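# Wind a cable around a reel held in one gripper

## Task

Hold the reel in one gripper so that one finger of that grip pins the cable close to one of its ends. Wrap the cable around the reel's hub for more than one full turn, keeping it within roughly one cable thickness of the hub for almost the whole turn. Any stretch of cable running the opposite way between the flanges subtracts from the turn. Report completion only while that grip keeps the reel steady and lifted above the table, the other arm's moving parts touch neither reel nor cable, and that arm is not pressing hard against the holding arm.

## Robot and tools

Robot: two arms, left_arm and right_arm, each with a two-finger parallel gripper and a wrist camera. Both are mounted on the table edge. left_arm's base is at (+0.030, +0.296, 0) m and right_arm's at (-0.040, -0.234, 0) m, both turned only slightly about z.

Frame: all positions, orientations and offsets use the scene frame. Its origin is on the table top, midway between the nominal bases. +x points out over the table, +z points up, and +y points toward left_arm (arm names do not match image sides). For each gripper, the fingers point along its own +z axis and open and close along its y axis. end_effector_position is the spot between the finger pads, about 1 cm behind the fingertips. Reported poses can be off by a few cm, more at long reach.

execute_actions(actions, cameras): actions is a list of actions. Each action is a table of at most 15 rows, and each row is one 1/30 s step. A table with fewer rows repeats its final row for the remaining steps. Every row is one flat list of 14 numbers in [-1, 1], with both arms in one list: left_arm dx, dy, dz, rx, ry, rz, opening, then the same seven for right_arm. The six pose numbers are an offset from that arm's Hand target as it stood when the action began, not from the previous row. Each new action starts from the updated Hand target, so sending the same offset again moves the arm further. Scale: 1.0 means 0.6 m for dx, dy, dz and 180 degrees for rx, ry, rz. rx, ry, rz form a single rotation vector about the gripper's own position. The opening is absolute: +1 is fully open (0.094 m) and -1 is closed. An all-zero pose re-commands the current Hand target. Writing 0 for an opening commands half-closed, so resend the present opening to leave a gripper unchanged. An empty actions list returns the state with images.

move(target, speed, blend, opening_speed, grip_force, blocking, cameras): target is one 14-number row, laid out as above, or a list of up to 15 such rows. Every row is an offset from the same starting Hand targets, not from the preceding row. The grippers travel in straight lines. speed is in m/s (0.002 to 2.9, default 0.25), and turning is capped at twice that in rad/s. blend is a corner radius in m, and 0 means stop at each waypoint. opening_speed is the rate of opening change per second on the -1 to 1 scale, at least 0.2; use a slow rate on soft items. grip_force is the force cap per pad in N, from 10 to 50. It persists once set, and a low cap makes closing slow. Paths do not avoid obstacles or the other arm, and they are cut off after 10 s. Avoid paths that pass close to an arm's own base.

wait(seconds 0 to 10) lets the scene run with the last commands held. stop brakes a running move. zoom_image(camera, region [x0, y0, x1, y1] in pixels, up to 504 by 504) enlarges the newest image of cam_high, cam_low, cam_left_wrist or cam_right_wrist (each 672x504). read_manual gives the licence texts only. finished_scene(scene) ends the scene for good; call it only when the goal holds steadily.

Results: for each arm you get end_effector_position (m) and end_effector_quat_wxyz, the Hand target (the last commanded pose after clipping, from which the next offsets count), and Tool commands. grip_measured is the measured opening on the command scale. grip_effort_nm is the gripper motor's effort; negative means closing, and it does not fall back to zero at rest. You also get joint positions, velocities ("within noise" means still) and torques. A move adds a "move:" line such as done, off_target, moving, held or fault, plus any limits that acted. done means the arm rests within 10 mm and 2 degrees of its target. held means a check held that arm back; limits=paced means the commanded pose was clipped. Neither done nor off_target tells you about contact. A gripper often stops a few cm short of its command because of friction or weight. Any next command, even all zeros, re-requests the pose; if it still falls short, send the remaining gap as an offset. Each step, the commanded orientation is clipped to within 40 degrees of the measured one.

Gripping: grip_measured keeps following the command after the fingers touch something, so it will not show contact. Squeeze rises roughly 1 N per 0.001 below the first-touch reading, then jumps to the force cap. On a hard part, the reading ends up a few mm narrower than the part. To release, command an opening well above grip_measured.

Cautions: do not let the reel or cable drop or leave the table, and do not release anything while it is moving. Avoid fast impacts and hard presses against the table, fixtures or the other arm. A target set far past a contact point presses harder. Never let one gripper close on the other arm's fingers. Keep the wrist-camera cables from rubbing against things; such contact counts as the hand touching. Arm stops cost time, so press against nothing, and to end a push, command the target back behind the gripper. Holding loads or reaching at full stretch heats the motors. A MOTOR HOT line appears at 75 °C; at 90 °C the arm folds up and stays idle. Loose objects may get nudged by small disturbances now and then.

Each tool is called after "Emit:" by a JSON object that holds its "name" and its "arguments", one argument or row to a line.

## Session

Emit:
{"name": "execute_actions", "arguments": {
  "actions": [],
  "cameras": ["all"]
}}

Scene clock: 0.00 s.
left_arm: end_effector_position=(+0.4055, +0.3366, +0.1194) grip_measured=+1.000 grip_effort_nm=n/a end_effector_quat_wxyz=(+0.612, -0.131, +0.765, +0.151) | right_arm: end_effector_position=(+0.3645, -0.1912, +0.1284) grip_measured=+1.000 grip_effort_nm=n/a end_effector_quat_wxyz=(+0.604, -0.078, +0.792, +0.038)
Joint positions: left_arm=[-0.151 1.517 0.303 0.972 -0.541 -0.054 0.094] | right_arm=[0.03 1.477 0.408 0.797 -0.097 -0.063 0.094]
Joint velocities: within noise
Joint torques (N m): no reading
Heat: left arm: 37 °C; right arm: 32 °C.
Hand target: left_arm +0.4070, +0.3367, +0.1242; +0.617, -0.134, +0.761, +0.150 | right_arm +0.3658, -0.1910, +0.1323; +0.607, -0.078, +0.790, +0.038
Tool commands: left_gripper/opening=+1.0 right_gripper/opening=+1.0

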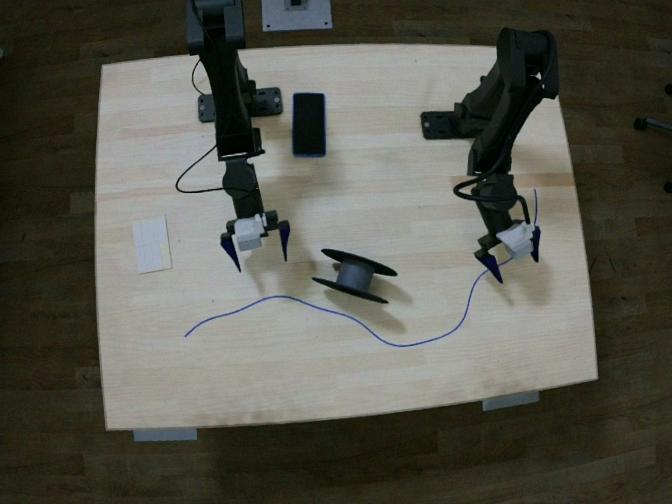

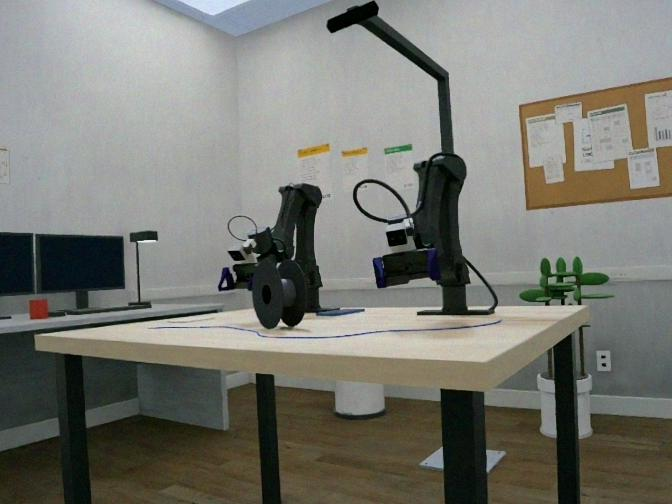

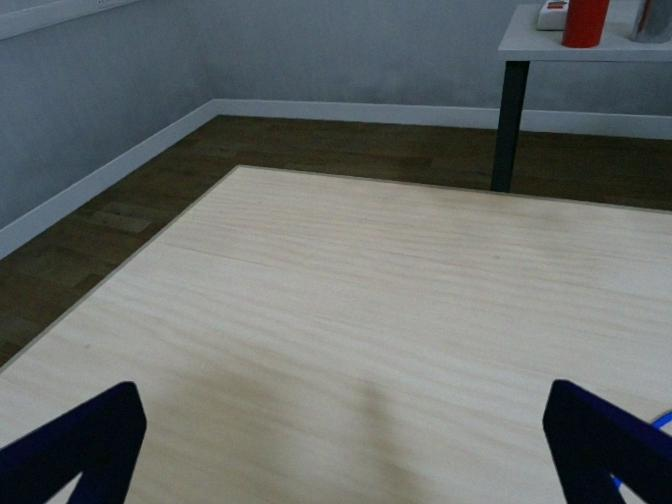

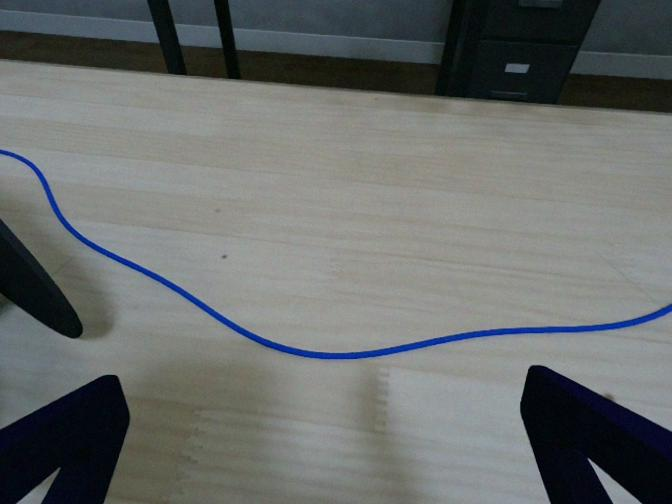

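Emit:
{"name": "zoom_image", "arguments": {
  "camera": "cam_high",
  "region": [290, 220, 420, 330]
}}

Emit:
{"name": "zoom_image", "arguments": {
  "camera": "cam_low",
  "region": [220, 230, 340, 350]
}}

Emit:
{"name": "zoom_image", "arguments": {
  "camera": "cam_high",
  "region": [420, 160, 600, 360]
}}

Scaled by 3.877.

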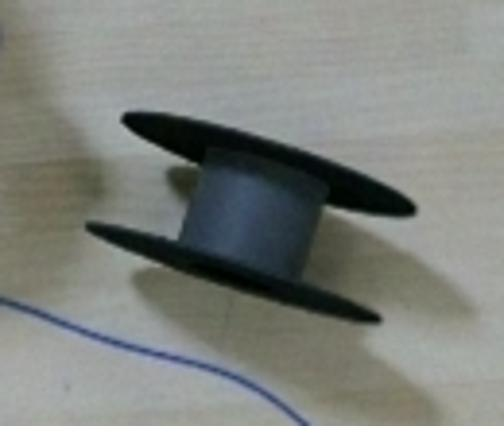

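Scaled by 4.200.

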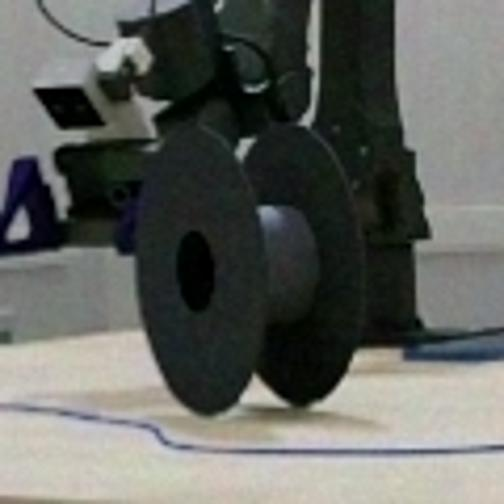

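Scaled by 2.520.

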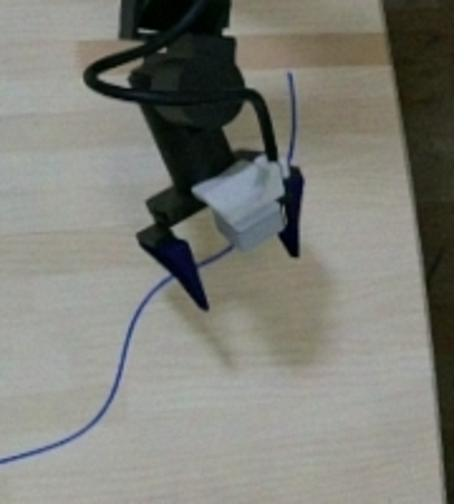

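Emit:
{"name": "move", "arguments": {
  "target": [
    [-0.07,0.1,0.13,-0.0181,0.2218,-0.0881,0.0,-0.0263,-0.0317,0.146,-0.0012,0.0102,0.1726,0.36],
    [-0.1383,0.2005,0.1263,-0.0362,0.4436,-0.1762,0.0,0.0403,0.0517,0.0795,-0.0024,0.0204,0.3452,0.36]
  ],
  "speed": 0.2,
  "blend": [0.03,0],
  "cameras": ["all"]
}}

Scene clock: 138.47 s.
left_arm: end_effector_position=(+0.3223, +0.4530, +0.1988) grip_measured=+0.002 grip_effort_nm=-0.12 end_effector_quat_wxyz=(+0.032, +0.154, +0.987, +0.021) | right_arm: end_effector_position=(+0.3892, -0.1643, +0.1740) grip_measured=+0.363 grip_effort_nm=-0.15 end_effector_quat_wxyz=(+0.475, -0.475, +0.663, +0.331)
Joint positions: left_arm=[0.485 1.765 1.81 -1.539 0.006 0.804 0.047] | right_arm=[-0.271 1.959 1.472 -0.81 -1.22 -1.293 0.064]
Joint torques (N m): left_arm=[0.44 -6.32 7.77 0.24 -0.08 0.06] | right_arm=[0.68 -7.64 8.66 0.51 -0.68 -0.09]
Heat: left arm: 40 °C; right arm: 36 °C.
Hand target: left_arm +0.3240, +0.4571, +0.1999; -0.001, +0.157, +0.988, +0.000 | right_arm +0.3900, -0.1600, +0.1801; +0.476, -0.476, +0.654, +0.345
Off the commanded pose: left_arm 0.005 m, 4 deg | right_arm 0.007 m, 2 deg.
joint sent to its limit (left arm) — joint 4 (wrist pitch), lower limit. The joint targets are off in orientation, not in position.
move: off_target (left_arm)

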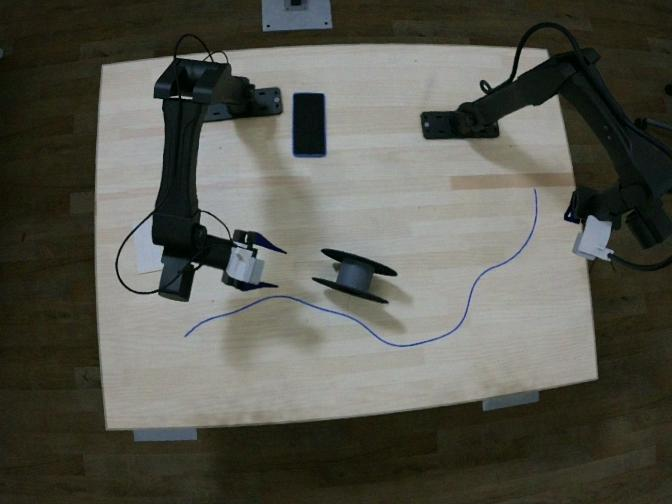

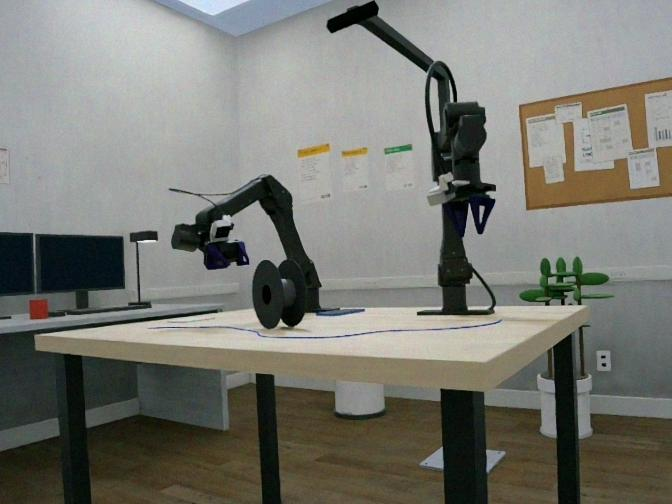

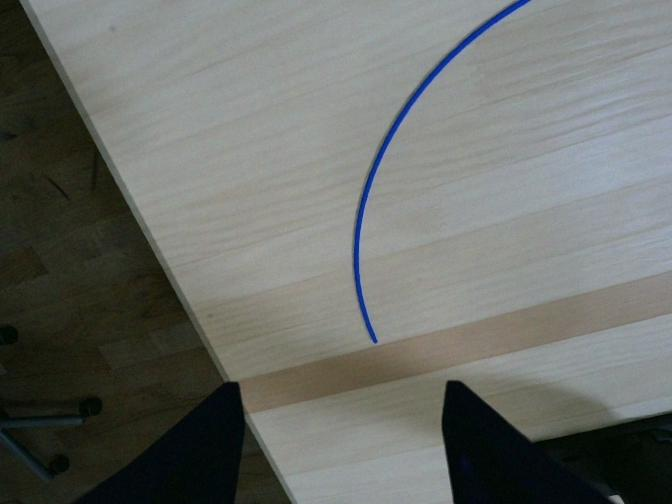

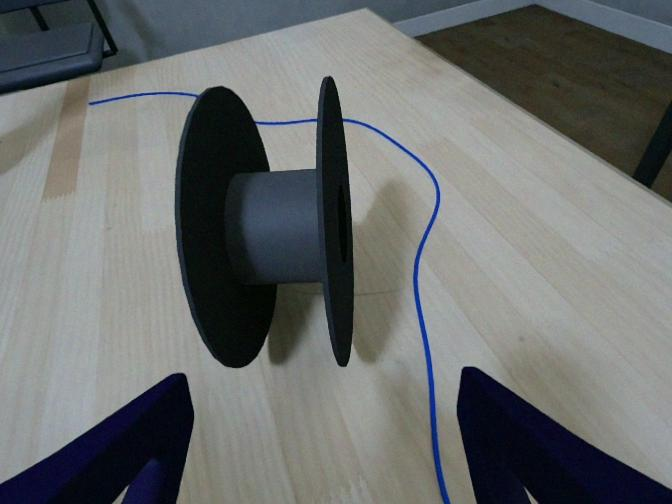

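Emit:
{"name": "move", "arguments": {
  "target": [0.0367,-0.0418,-0.2815,0,0,0,0.0,0,0,0,0,0,0,0.36],
  "speed": 0.2,
  "cameras": ["cam_left_wrist"]
}}

Scene clock: 186.27 s.
left_arm: end_effector_position=(+0.3452, +0.4328, +0.0390) grip_measured=+0.002 grip_effort_nm=-0.12 end_effector_quat_wxyz=(+0.004, +0.158, +0.987, +0.001) | right_arm: end_effector_position=(+0.3887, -0.1642, +0.1739) grip_measured=+0.363 grip_effort_nm=-0.15 end_effector_quat_wxyz=(+0.474, -0.475, +0.663, +0.331)
Joint positions: left_arm=[0.401 1.889 1.327 -1.001 0.004 0.727 0.047] | right_arm=[-0.271 1.959 1.472 -0.813 -1.22 -1.296 0.064]
Joint torques (N m): left_arm=[-0.47 -7.64 4.71 0.37 -0.06 -0.08] | right_arm=[0.69 -7.51 8.79 0.52 -0.68 -0.08]
Heat: left arm: 39 °C; right arm: 37 °C.
Hand target: left_arm +0.3460, +0.4321, +0.0311; -0.001, +0.157, +0.988, +0.000 | right_arm +0.3900, -0.1600, +0.1801; +0.476, -0.476, +0.654, +0.345
Off the commanded pose: left_arm 0.008 m, 1 deg | right_arm 0.008 m, 2 deg.
move: done
Images, in order (width x height): cam_left_wrist 672x504.

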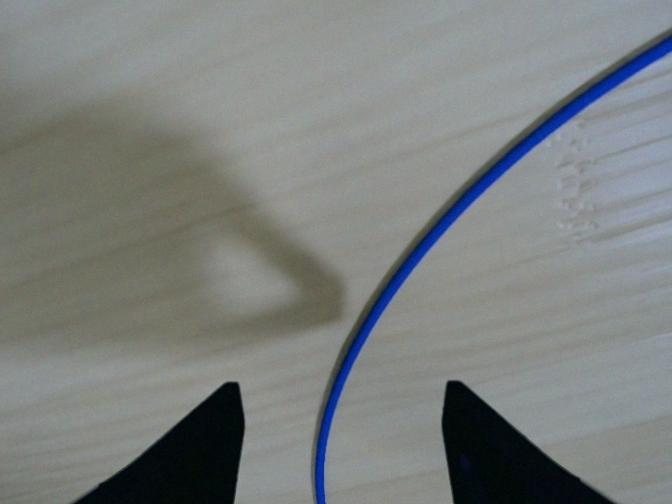

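Emit:
{"name": "move", "arguments": {
  "target": [
    [-0.002,-0.003,-0.035,0,0,0,0.0,0,0,0,0,0,0,0.36],
    [-0.002,-0.003,-0.035,0,0,0,-1,0,0,0,0,0,0,0.36]
  ],
  "speed": 0.08,
  "grip_force": [40, 50],
  "cameras": ["cam_left_wrist"]
}}

Scene clock: 196.43 s.
left_arm: end_effector_position=(+0.3463, +0.4321, +0.0210) grip_measured=-0.987 grip_effort_nm=-0.67 end_effector_quat_wxyz=(+0.009, +0.158, +0.987, +0.003) | right_arm: end_effector_position=(+0.3887, -0.1642, +0.1739) grip_measured=+0.363 grip_effort_nm=-0.15 end_effector_quat_wxyz=(+0.474, -0.475, +0.663, +0.331)
Joint positions: left_arm=[0.397 1.906 1.274 -0.92 0.004 0.723 0.001] | right_arm=[-0.271 1.959 1.472 -0.813 -1.22 -1.296 0.064]
Joint torques (N m): left_arm=[-0.5 -7.2 4.26 0.41 -0.07 -0.09] | right_arm=[0.69 -7.57 8.79 0.53 -0.67 -0.07]
Heat: left arm: 37 °C; right arm: 37 °C.
Hand target: left_arm +0.3449, +0.4303, +0.0102; -0.001, +0.157, +0.988, +0.000 | right_arm +0.3900, -0.1600, +0.1801; +0.476, -0.476, +0.654, +0.345
Off the commanded pose: left_arm 0.011 m, 1 deg | right_arm 0.008 m, 2 deg.
grip_force (N): 40, 50
move: off_target (left_arm); target 2's new opening was sent with left_arm's hand 0.011 m and 1 deg from that target
Images, in order (width x height): cam_left_wrist 672x504.

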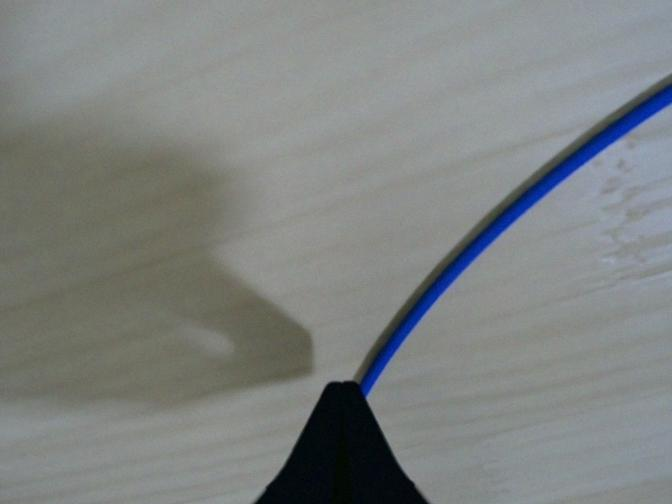

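Emit:
{"name": "move", "arguments": {
  "target": [
    [0,0,0,0,0,0,0.0,0,0,0,0,0,0,0.36],
    [0,0,-0.036,0,0,0,0.0,0,0,0,0,0,0,0.36],
    [0,0,-0.036,0,0,0,-1,0,0,0,0,0,0,0.36]
  ],
  "speed": 0.08,
  "cameras": ["cam_left_wrist"]
}}

Scene clock: 203.17 s.
left_arm: end_effector_position=(+0.3472, +0.4335, +0.0074) grip_measured=-0.944 grip_effort_nm=-0.80 end_effector_quat_wxyz=(+0.010, +0.157, +0.988, +0.008) | right_arm: end_effector_position=(+0.3887, -0.1642, +0.1739) grip_measured=+0.363 grip_effort_nm=-0.15 end_effector_quat_wxyz=(+0.474, -0.475, +0.663, +0.331)
Joint positions: left_arm=[0.397 1.926 1.242 -0.861 -0.002 0.721 0.003] | right_arm=[-0.271 1.959 1.472 -0.813 -1.22 -1.296 0.064]
Joint torques (N m): left_arm=[-0.51 -6.15 3.17 0.61 -0.01 -0.08] | right_arm=[0.64 -7.53 8.73 0.53 -0.69 -0.08]
Heat: left arm: 37 °C; right arm: 37 °C.
Hand target: left_arm +0.3448, +0.4303, -0.0116; -0.001, +0.157, +0.988, +0.000 | right_arm +0.3900, -0.1600, +0.1801; +0.476, -0.476, +0.654, +0.345
Off the commanded pose: left_arm 0.019 m, 2 deg | right_arm 0.008 m, 2 deg.
grip_force (N): 40, 50
move: off_target (left_arm); target 3's new opening was sent with left_arm's hand 0.019 m and 1 deg from that target
Images, in order (width x height): cam_left_wrist 672x504.

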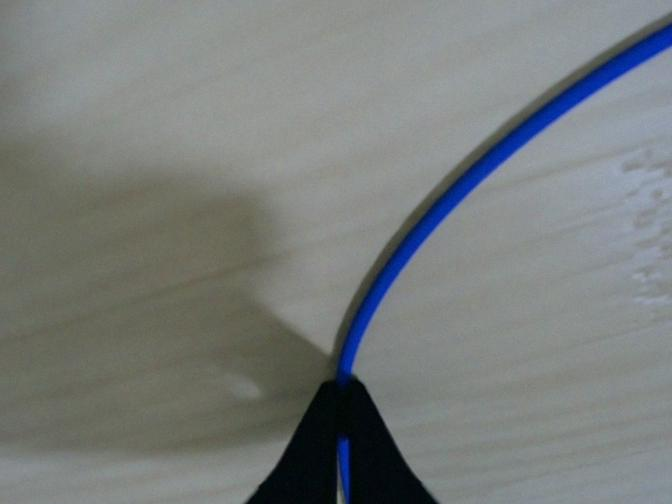

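Emit:
{"name": "move", "arguments": {
  "target": [
    [-0.008,-0.084,0.3527,-0.091,-0.1545,0.0464,-1,0,0,0,0,0,0,0.36],
    [0.1403,-0.5505,0.5193,-0.2274,-0.3862,0.1159,-1,0,0,0,0,0,0,0.36]
  ],
  "speed": 0.2,
  "blend": [0.04,0],
  "cameras": ["all"]
}}

Emit:
{"name": "zoom_image", "arguments": {
  "camera": "cam_high",
  "region": [290, 200, 470, 340]
}}

Emit:
{"name": "zoom_image", "arguments": {
  "camera": "cam_low",
  "region": [220, 170, 400, 350]
}}

Scene clock: 225.83 s.
left_arm: end_effector_position=(+0.4257, +0.1001, +0.3055) grip_measured=-0.946 grip_effort_nm=-0.85 end_effector_quat_wxyz=(+0.596, -0.041, +0.765, -0.241) | right_arm: end_effector_position=(+0.3887, -0.1642, +0.1739) grip_measured=+0.363 grip_effort_nm=-0.15 end_effector_quat_wxyz=(+0.474, -0.475, +0.663, +0.331)
Joint positions: left_arm=[-0.558 1.286 0.955 0.153 -0.216 -0.476 0.003] | right_arm=[-0.271 1.959 1.472 -0.813 -1.22 -1.296 0.064]
Joint torques (N m): left_arm=[-0.4 -3.86 6.11 1.81 -0.23 -0.07] | right_arm=[0.65 -7.47 8.75 0.53 -0.67 -0.08]
Heat: left arm: 36 °C; right arm: 37 °C.
Hand target: left_arm +0.4289, +0.0999, +0.3001; +0.598, -0.047, +0.764, -0.236 | right_arm +0.3900, -0.1600, +0.1801; +0.476, -0.476, +0.654, +0.345
Off the commanded pose: left_arm 0.006 m, 1 deg | right_arm 0.008 m, 2 deg.
grip_force (N): 40, 50
move: done

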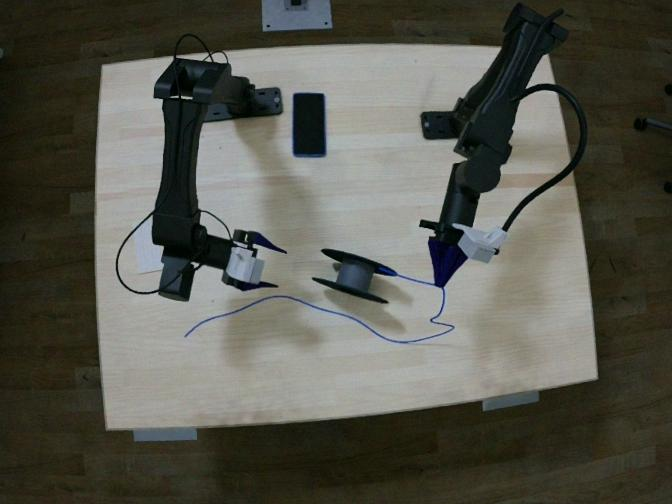

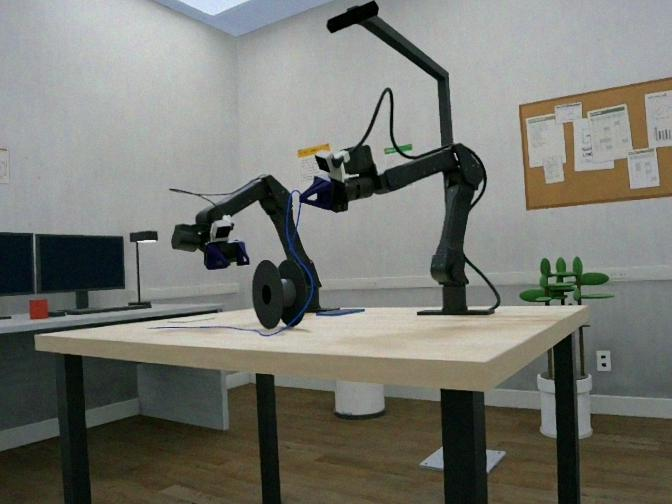

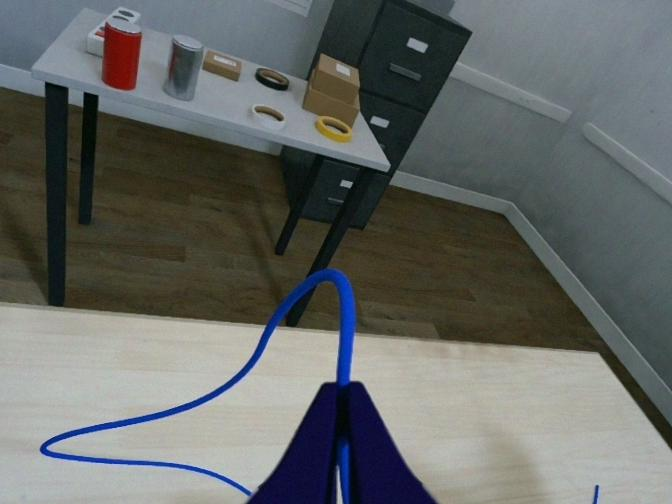

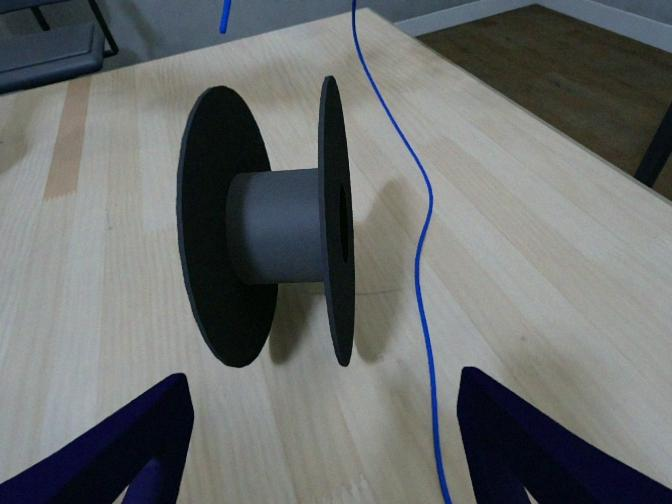

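Scaled by 2.800.

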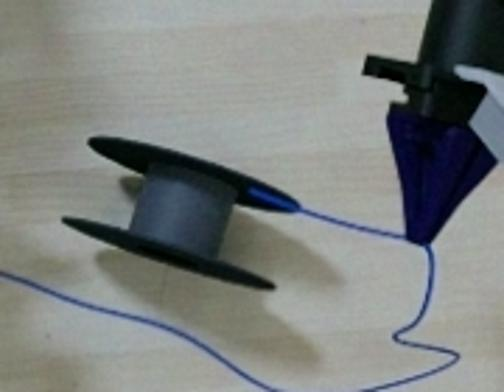

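Scaled by 2.800.

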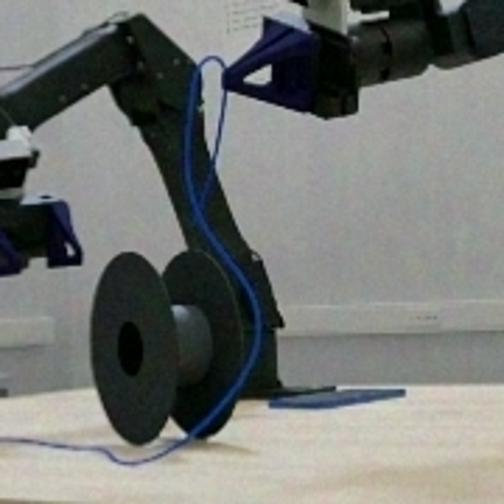

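Emit:
{"name": "move", "arguments": {
  "target": [0.0368,-0.1165,-0.0585,-0.1301,0.0423,0.0241,-1,0,0,0,0,0,0,0.36],
  "speed": 0.15,
  "cameras": ["cam_high", "cam_low", "cam_right_wrist"]
}}

Emit:
{"name": "zoom_image", "arguments": {
  "camera": "cam_high",
  "region": [290, 200, 470, 340]
}}

Emit:
{"name": "zoom_image", "arguments": {
  "camera": "cam_low",
  "region": [220, 170, 400, 350]
}}

Scene clock: 267.70 s.
left_arm: end_effector_position=(+0.4440, +0.0345, +0.2522) grip_measured=-0.946 grip_effort_nm=-0.85 end_effector_quat_wxyz=(+0.521, -0.206, +0.749, -0.354) | right_arm: end_effector_position=(+0.3887, -0.1642, +0.1739) grip_measured=+0.363 grip_effort_nm=-0.15 end_effector_quat_wxyz=(+0.474, -0.475, +0.663, +0.331)
Joint positions: left_arm=[-0.703 1.54 0.988 0.328 -0.357 -0.944 0.003] | right_arm=[-0.271 1.959 1.472 -0.813 -1.22 -1.296 0.064]
Joint torques (N m): left_arm=[-0.54 -5.68 9.88 1.79 -0.28 -0.04] | right_arm=[0.68 -7.56 8.8 0.55 -0.69 -0.07]
Heat: left arm: 37 °C; right arm: 38 °C.
Hand target: left_arm +0.4510, +0.0301, +0.2650; +0.533, -0.211, +0.736, -0.360 | right_arm +0.3900, -0.1600, +0.1801; +0.476, -0.476, +0.654, +0.345
Off the commanded pose: left_arm 0.015 m, 2 deg | right_arm 0.008 m, 2 deg.
grip_force (N): 40, 50
move: off_target (left_arm)
Images, in order (width x height): cam_high 672x504, cam_low 672x504, cam_right_wrist 672x504.

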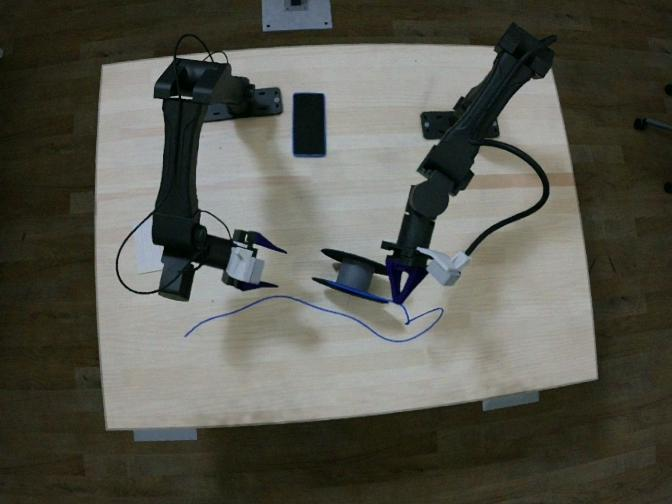

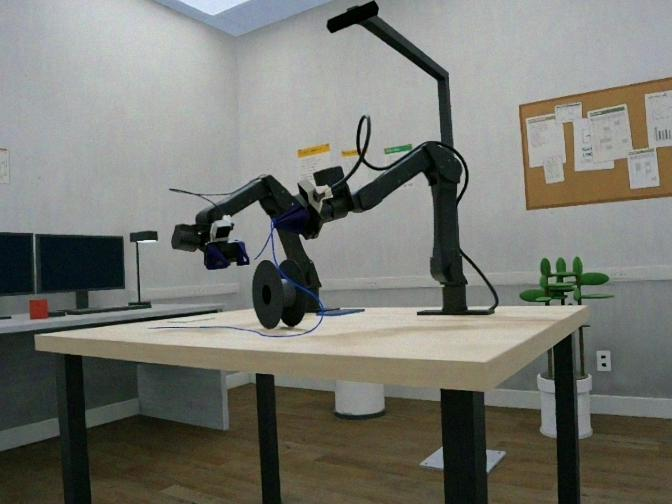

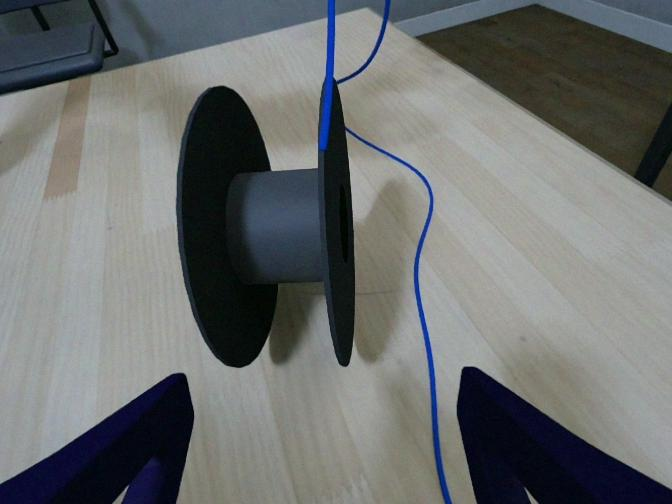

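Scaled by 2.800.

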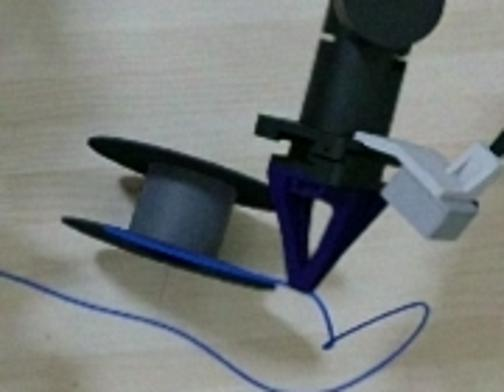

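Scaled by 2.800.

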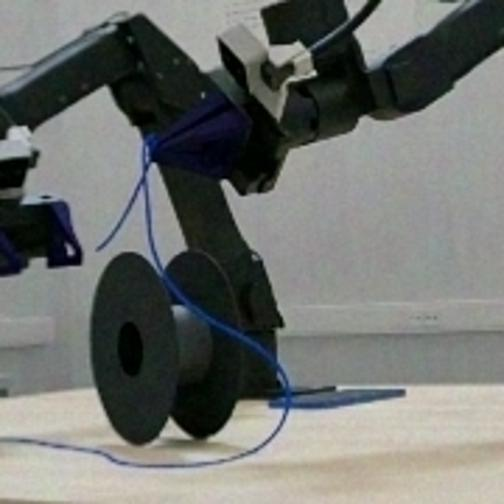

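Emit:
{"name": "zoom_image", "arguments": {
  "camera": "cam_right_wrist",
  "region": [160, 60, 460, 390]
}}

Scaled by 1.527.

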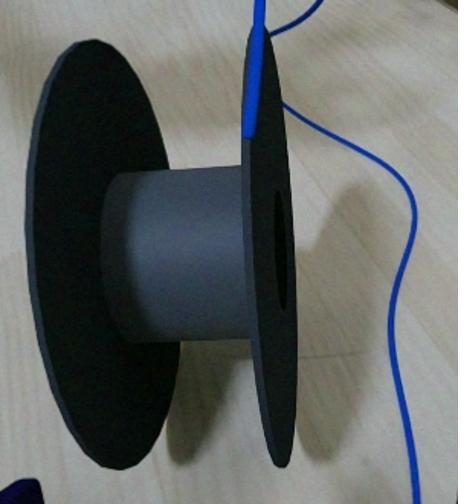

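Emit:
{"name": "zoom_image", "arguments": {
  "camera": "cam_high",
  "region": [190, 210, 330, 320]
}}

Scaled by 3.600.

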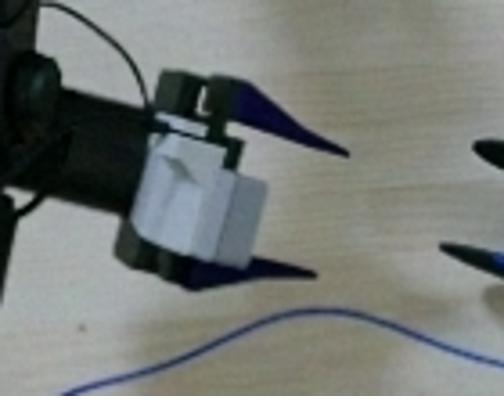

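Emit:
{"name": "zoom_image", "arguments": {
  "camera": "cam_right_wrist",
  "region": [220, 120, 400, 300]
}}

Scaled by 2.800.

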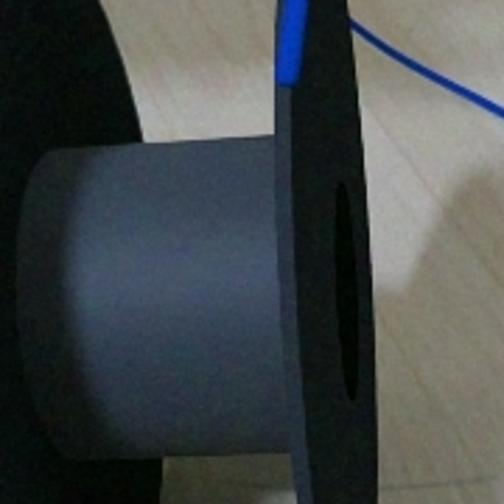

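Emit:
{"name": "zoom_image", "arguments": {
  "camera": "cam_high",
  "region": [220, 230, 300, 310]
}}

Scaled by 6.300.

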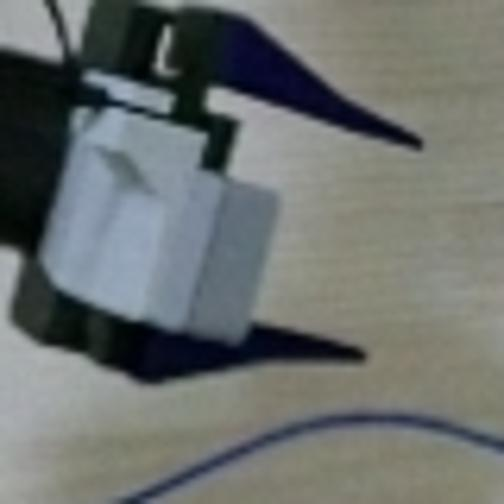

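Emit:
{"name": "move", "arguments": {
  "target": [-0.0222,0.0072,-0.1,0,0,0,-1,0.0283,0.077,0.0353,-0.0149,-0.042,-0.0066,0.45],
  "speed": 0.12,
  "cameras": ["all"]
}}

Emit:
{"name": "zoom_image", "arguments": {
  "camera": "cam_high",
  "region": [250, 220, 430, 340]
}}

Emit:
{"name": "zoom_image", "arguments": {
  "camera": "cam_low",
  "region": [190, 180, 350, 340]
}}

Scene clock: 481.17 s.
left_arm: end_effector_position=(+0.4376, +0.0339, +0.2140) grip_measured=-0.946 grip_effort_nm=-0.85 end_effector_quat_wxyz=(+0.531, -0.209, +0.734, -0.368) | right_arm: end_effector_position=(+0.4133, -0.1167, +0.1935) grip_measured=+0.447 grip_effort_nm=0.14 end_effector_quat_wxyz=(+0.506, -0.500, +0.640, +0.291)
Joint positions: left_arm=[-0.718 1.597 0.833 0.586 -0.374 -0.95 0.003] | right_arm=[-0.137 1.89 1.394 -0.39 -1.146 -0.981 0.068]
Joint torques (N m): left_arm=[-0.62 -5.93 5.34 1.78 -0.26 0] | right_arm=[0.31 -10.86 5.31 1.49 -0.42 0.09]
Heat: left arm: 41 °C; right arm: 39 °C.
Hand target: left_arm +0.4377, +0.0344, +0.2051; +0.533, -0.211, +0.736, -0.360 | right_arm +0.4070, -0.1138, +0.2012; +0.510, -0.502, +0.634, +0.293
Off the commanded pose: left_arm 0.009 m, 1 deg | right_arm 0.010 m, 1 deg.
grip_force (N): 40, 50
move: done

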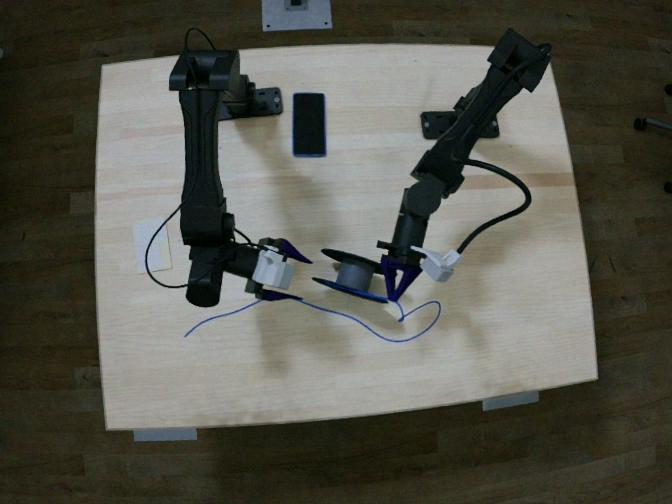

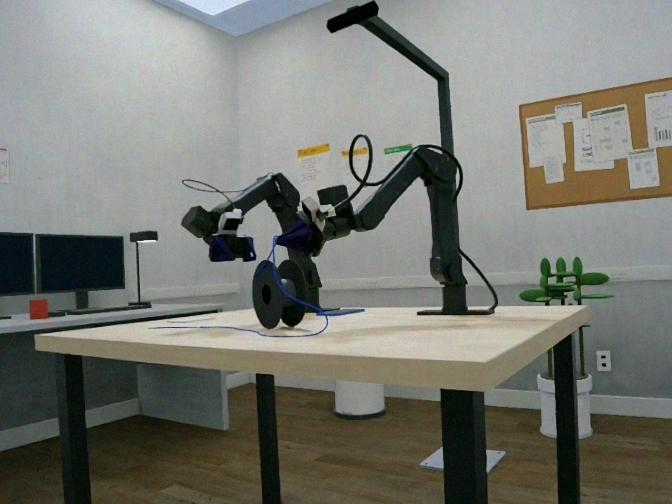

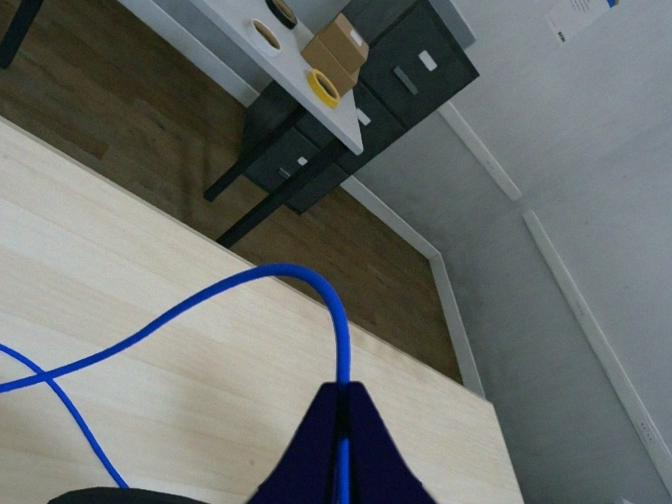

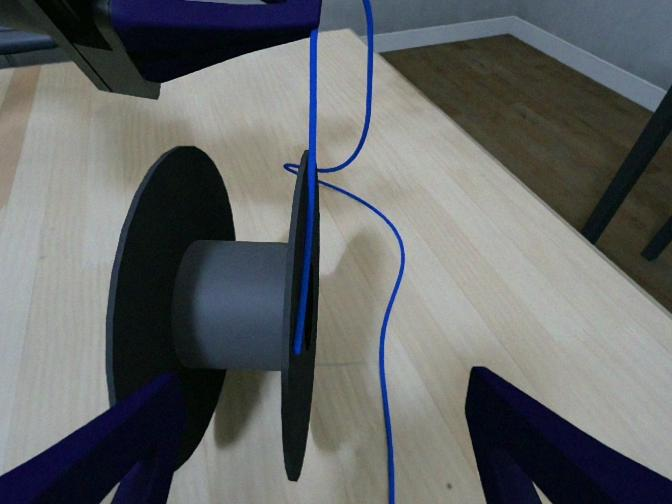

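Scaled by 2.800.

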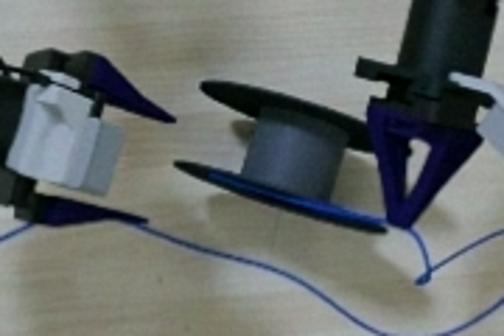

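Scaled by 3.150.

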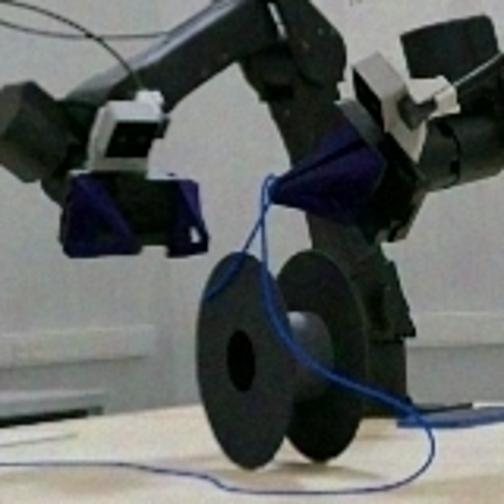

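Emit:
{"name": "move", "arguments": {
  "target": [
    [0,0,0.0667,0,0,0,-1,0,0,0,0,0,0,0.45],
    [-0.0317,0.0102,0.0667,0,0,-0.0278,-1,-0.0143,0.0045,0,0.0055,0.0137,-0.001,0.45],
    [-0.0317,0.0102,-0.0335,0,0,-0.0278,-1,-0.0143,0.0045,0,0.0055,0.0137,-0.001,0.45]
  ],
  "speed": 0.12,
  "blend": [0.01,0.01,0],
  "cameras": ["cam_high", "cam_low", "cam_right_wrist"]
}}

Emit:
{"name": "zoom_image", "arguments": {
  "camera": "cam_high",
  "region": [250, 220, 430, 340]
}}

Emit:
{"name": "zoom_image", "arguments": {
  "camera": "cam_low",
  "region": [190, 180, 350, 340]
}}

Scene clock: 520.07 s.
left_arm: end_effector_position=(+0.4169, +0.0385, +0.1917) grip_measured=-0.946 grip_effort_nm=-0.85 end_effector_quat_wxyz=(+0.514, -0.185, +0.741, -0.390) | right_arm: end_effector_position=(+0.4070, -0.1160, +0.1939) grip_measured=+0.447 grip_effort_nm=0.14 end_effector_quat_wxyz=(+0.500, -0.488, +0.649, +0.300)
Joint positions: left_arm=[-0.71 1.564 0.696 0.692 -0.292 -0.946 0.003] | right_arm=[-0.137 1.867 1.367 -0.388 -1.146 -0.947 0.068]
Joint torques (N m): left_arm=[0.61 -5.49 5.16 1.84 -0.02 0.14] | right_arm=[0.68 -10.69 5.31 1.38 -0.5 0.07]
Heat: left arm: 43 °C; right arm: 36 °C.
Hand target: left_arm +0.4186, +0.0405, +0.1849; +0.517, -0.179, +0.745, -0.383 | right_arm +0.3984, -0.1111, +0.2013; +0.501, -0.490, +0.643, +0.308
Off the commanded pose: left_arm 0.007 m, 1 deg | right_arm 0.012 m, 1 deg.
grip_force (N): 40, 50
move: off_target (right_arm)
Images, in order (width x height): cam_high 672x504, cam_low 672x504, cam_right_wrist 672x504.

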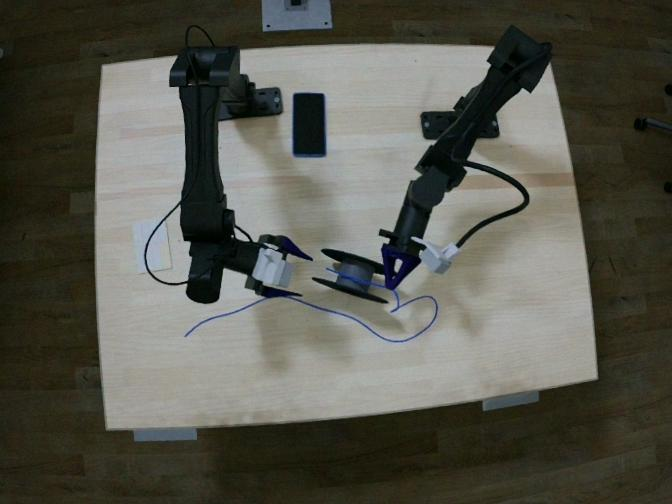

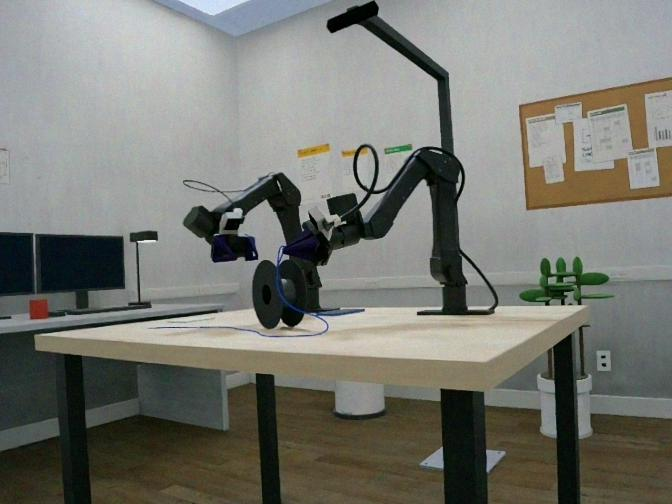

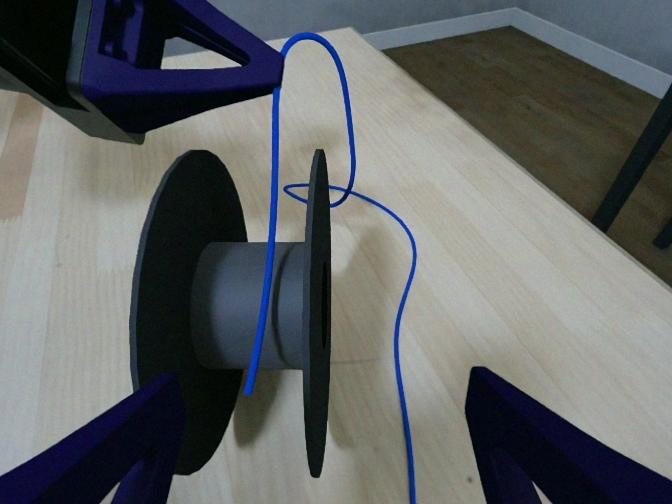

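Scaled by 2.800.

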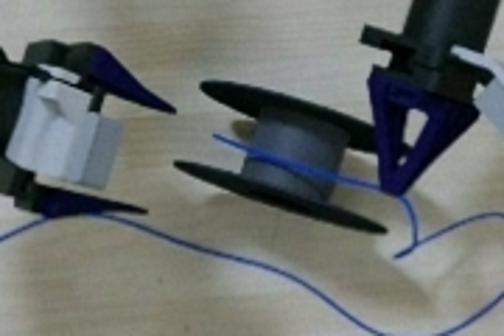

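Scaled by 3.150.

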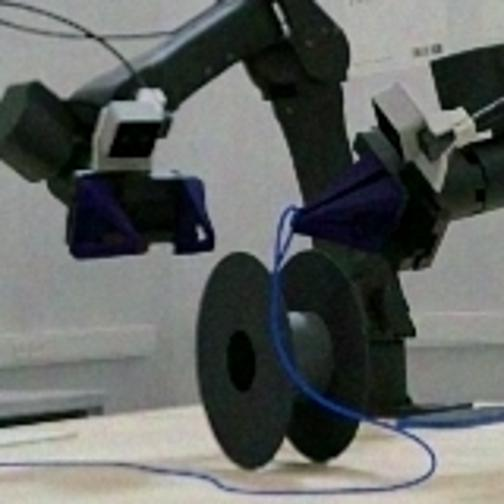

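Emit:
{"name": "zoom_image", "arguments": {
  "camera": "cam_high",
  "region": [300, 235, 400, 315]
}}

Emit:
{"name": "zoom_image", "arguments": {
  "camera": "cam_right_wrist",
  "region": [120, 130, 420, 490]
}}

Scaled by 5.040.

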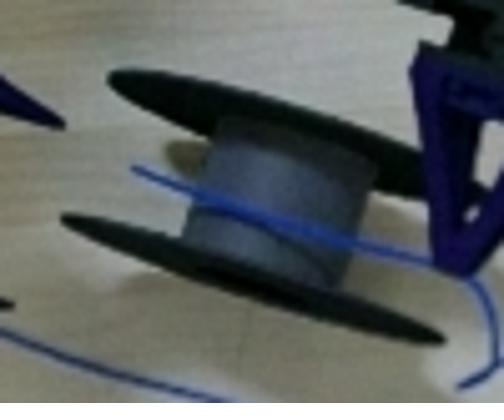

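Scaled by 1.400.

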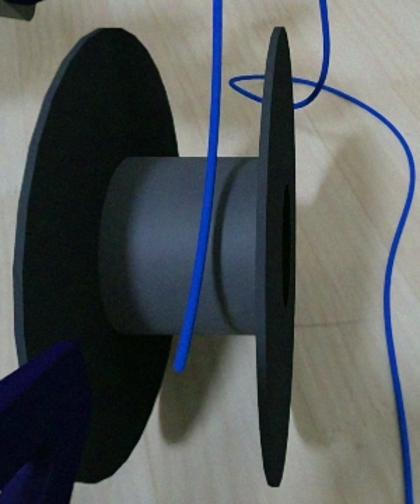

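Emit:
{"name": "move", "arguments": {
  "target": [0,0,-0.0133,0,0,0,-1,0.0113,0.0672,-0.02,0,0,-0.0056,0.45],
  "speed": 0.08,
  "cameras": ["cam_high", "cam_low", "cam_right_wrist"]
}}

Emit:
{"name": "zoom_image", "arguments": {
  "camera": "cam_low",
  "region": [190, 180, 350, 340]
}}

Scene clock: 611.73 s.
left_arm: end_effector_position=(+0.4173, +0.0381, +0.1869) grip_measured=-0.946 grip_effort_nm=-0.85 end_effector_quat_wxyz=(+0.515, -0.185, +0.739, -0.392) | right_arm: end_effector_position=(+0.4112, -0.0727, +0.1817) grip_measured=+0.447 grip_effort_nm=0.14 end_effector_quat_wxyz=(+0.499, -0.482, +0.653, +0.303)
Joint positions: left_arm=[-0.71 1.583 0.683 0.732 -0.292 -0.946 0.003] | right_arm=[-0.024 1.863 1.275 -0.128 -1.065 -0.741 0.068]
Joint torques (N m): left_arm=[0.61 -5.26 4.81 1.83 -0.02 0.15] | right_arm=[0.32 -10.69 5.33 1.73 -0.37 0.07]
Heat: left arm: 42 °C; right arm: 37 °C.
Hand target: left_arm +0.4186, +0.0405, +0.1768; +0.517, -0.179, +0.745, -0.383 | right_arm +0.4051, -0.0707, +0.1892; +0.504, -0.484, +0.647, +0.304
Off the commanded pose: left_arm 0.010 m, 1 deg | right_arm 0.010 m, 1 deg.
grip_force (N): 40, 50
move: done
Images, in order (width x height): cam_high 672x504, cam_low 672x504, cam_right_wrist 672x504.

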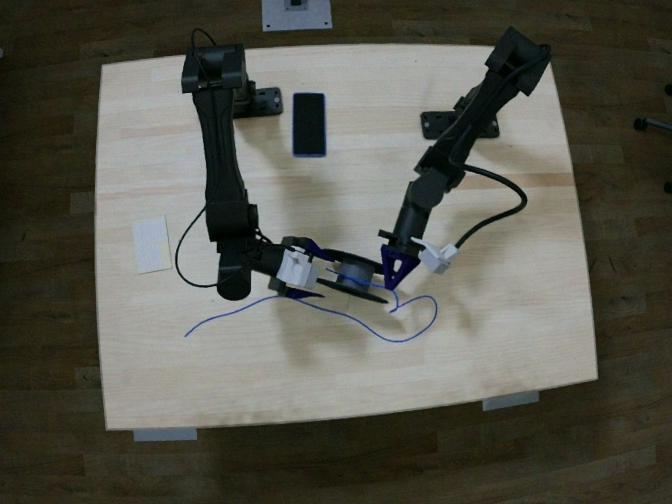

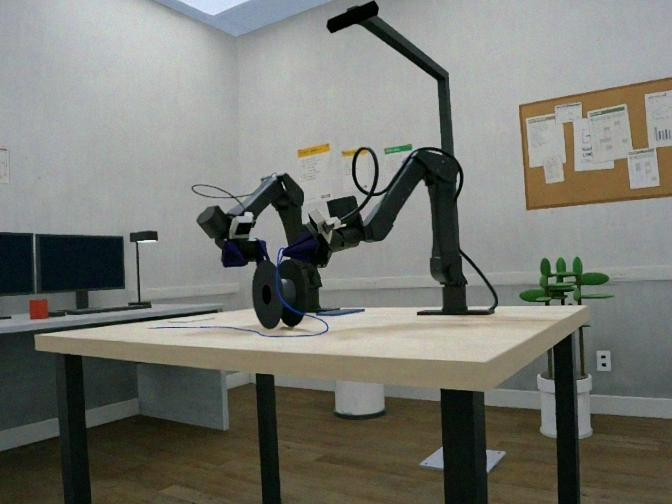

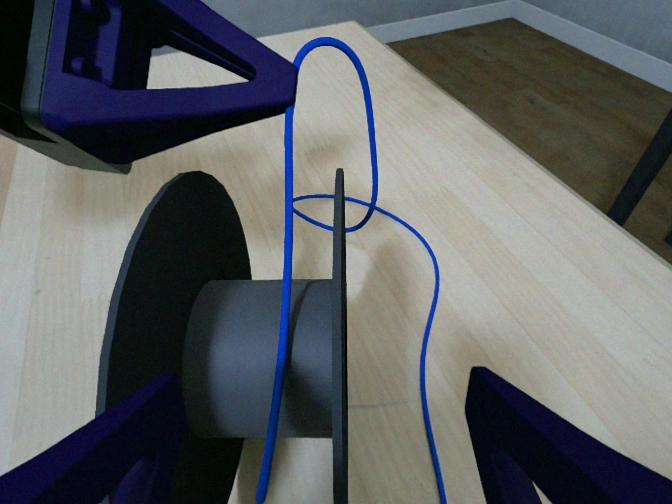

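Scaled by 3.150.

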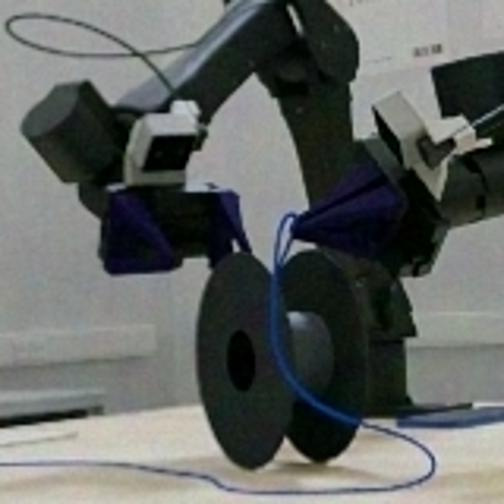

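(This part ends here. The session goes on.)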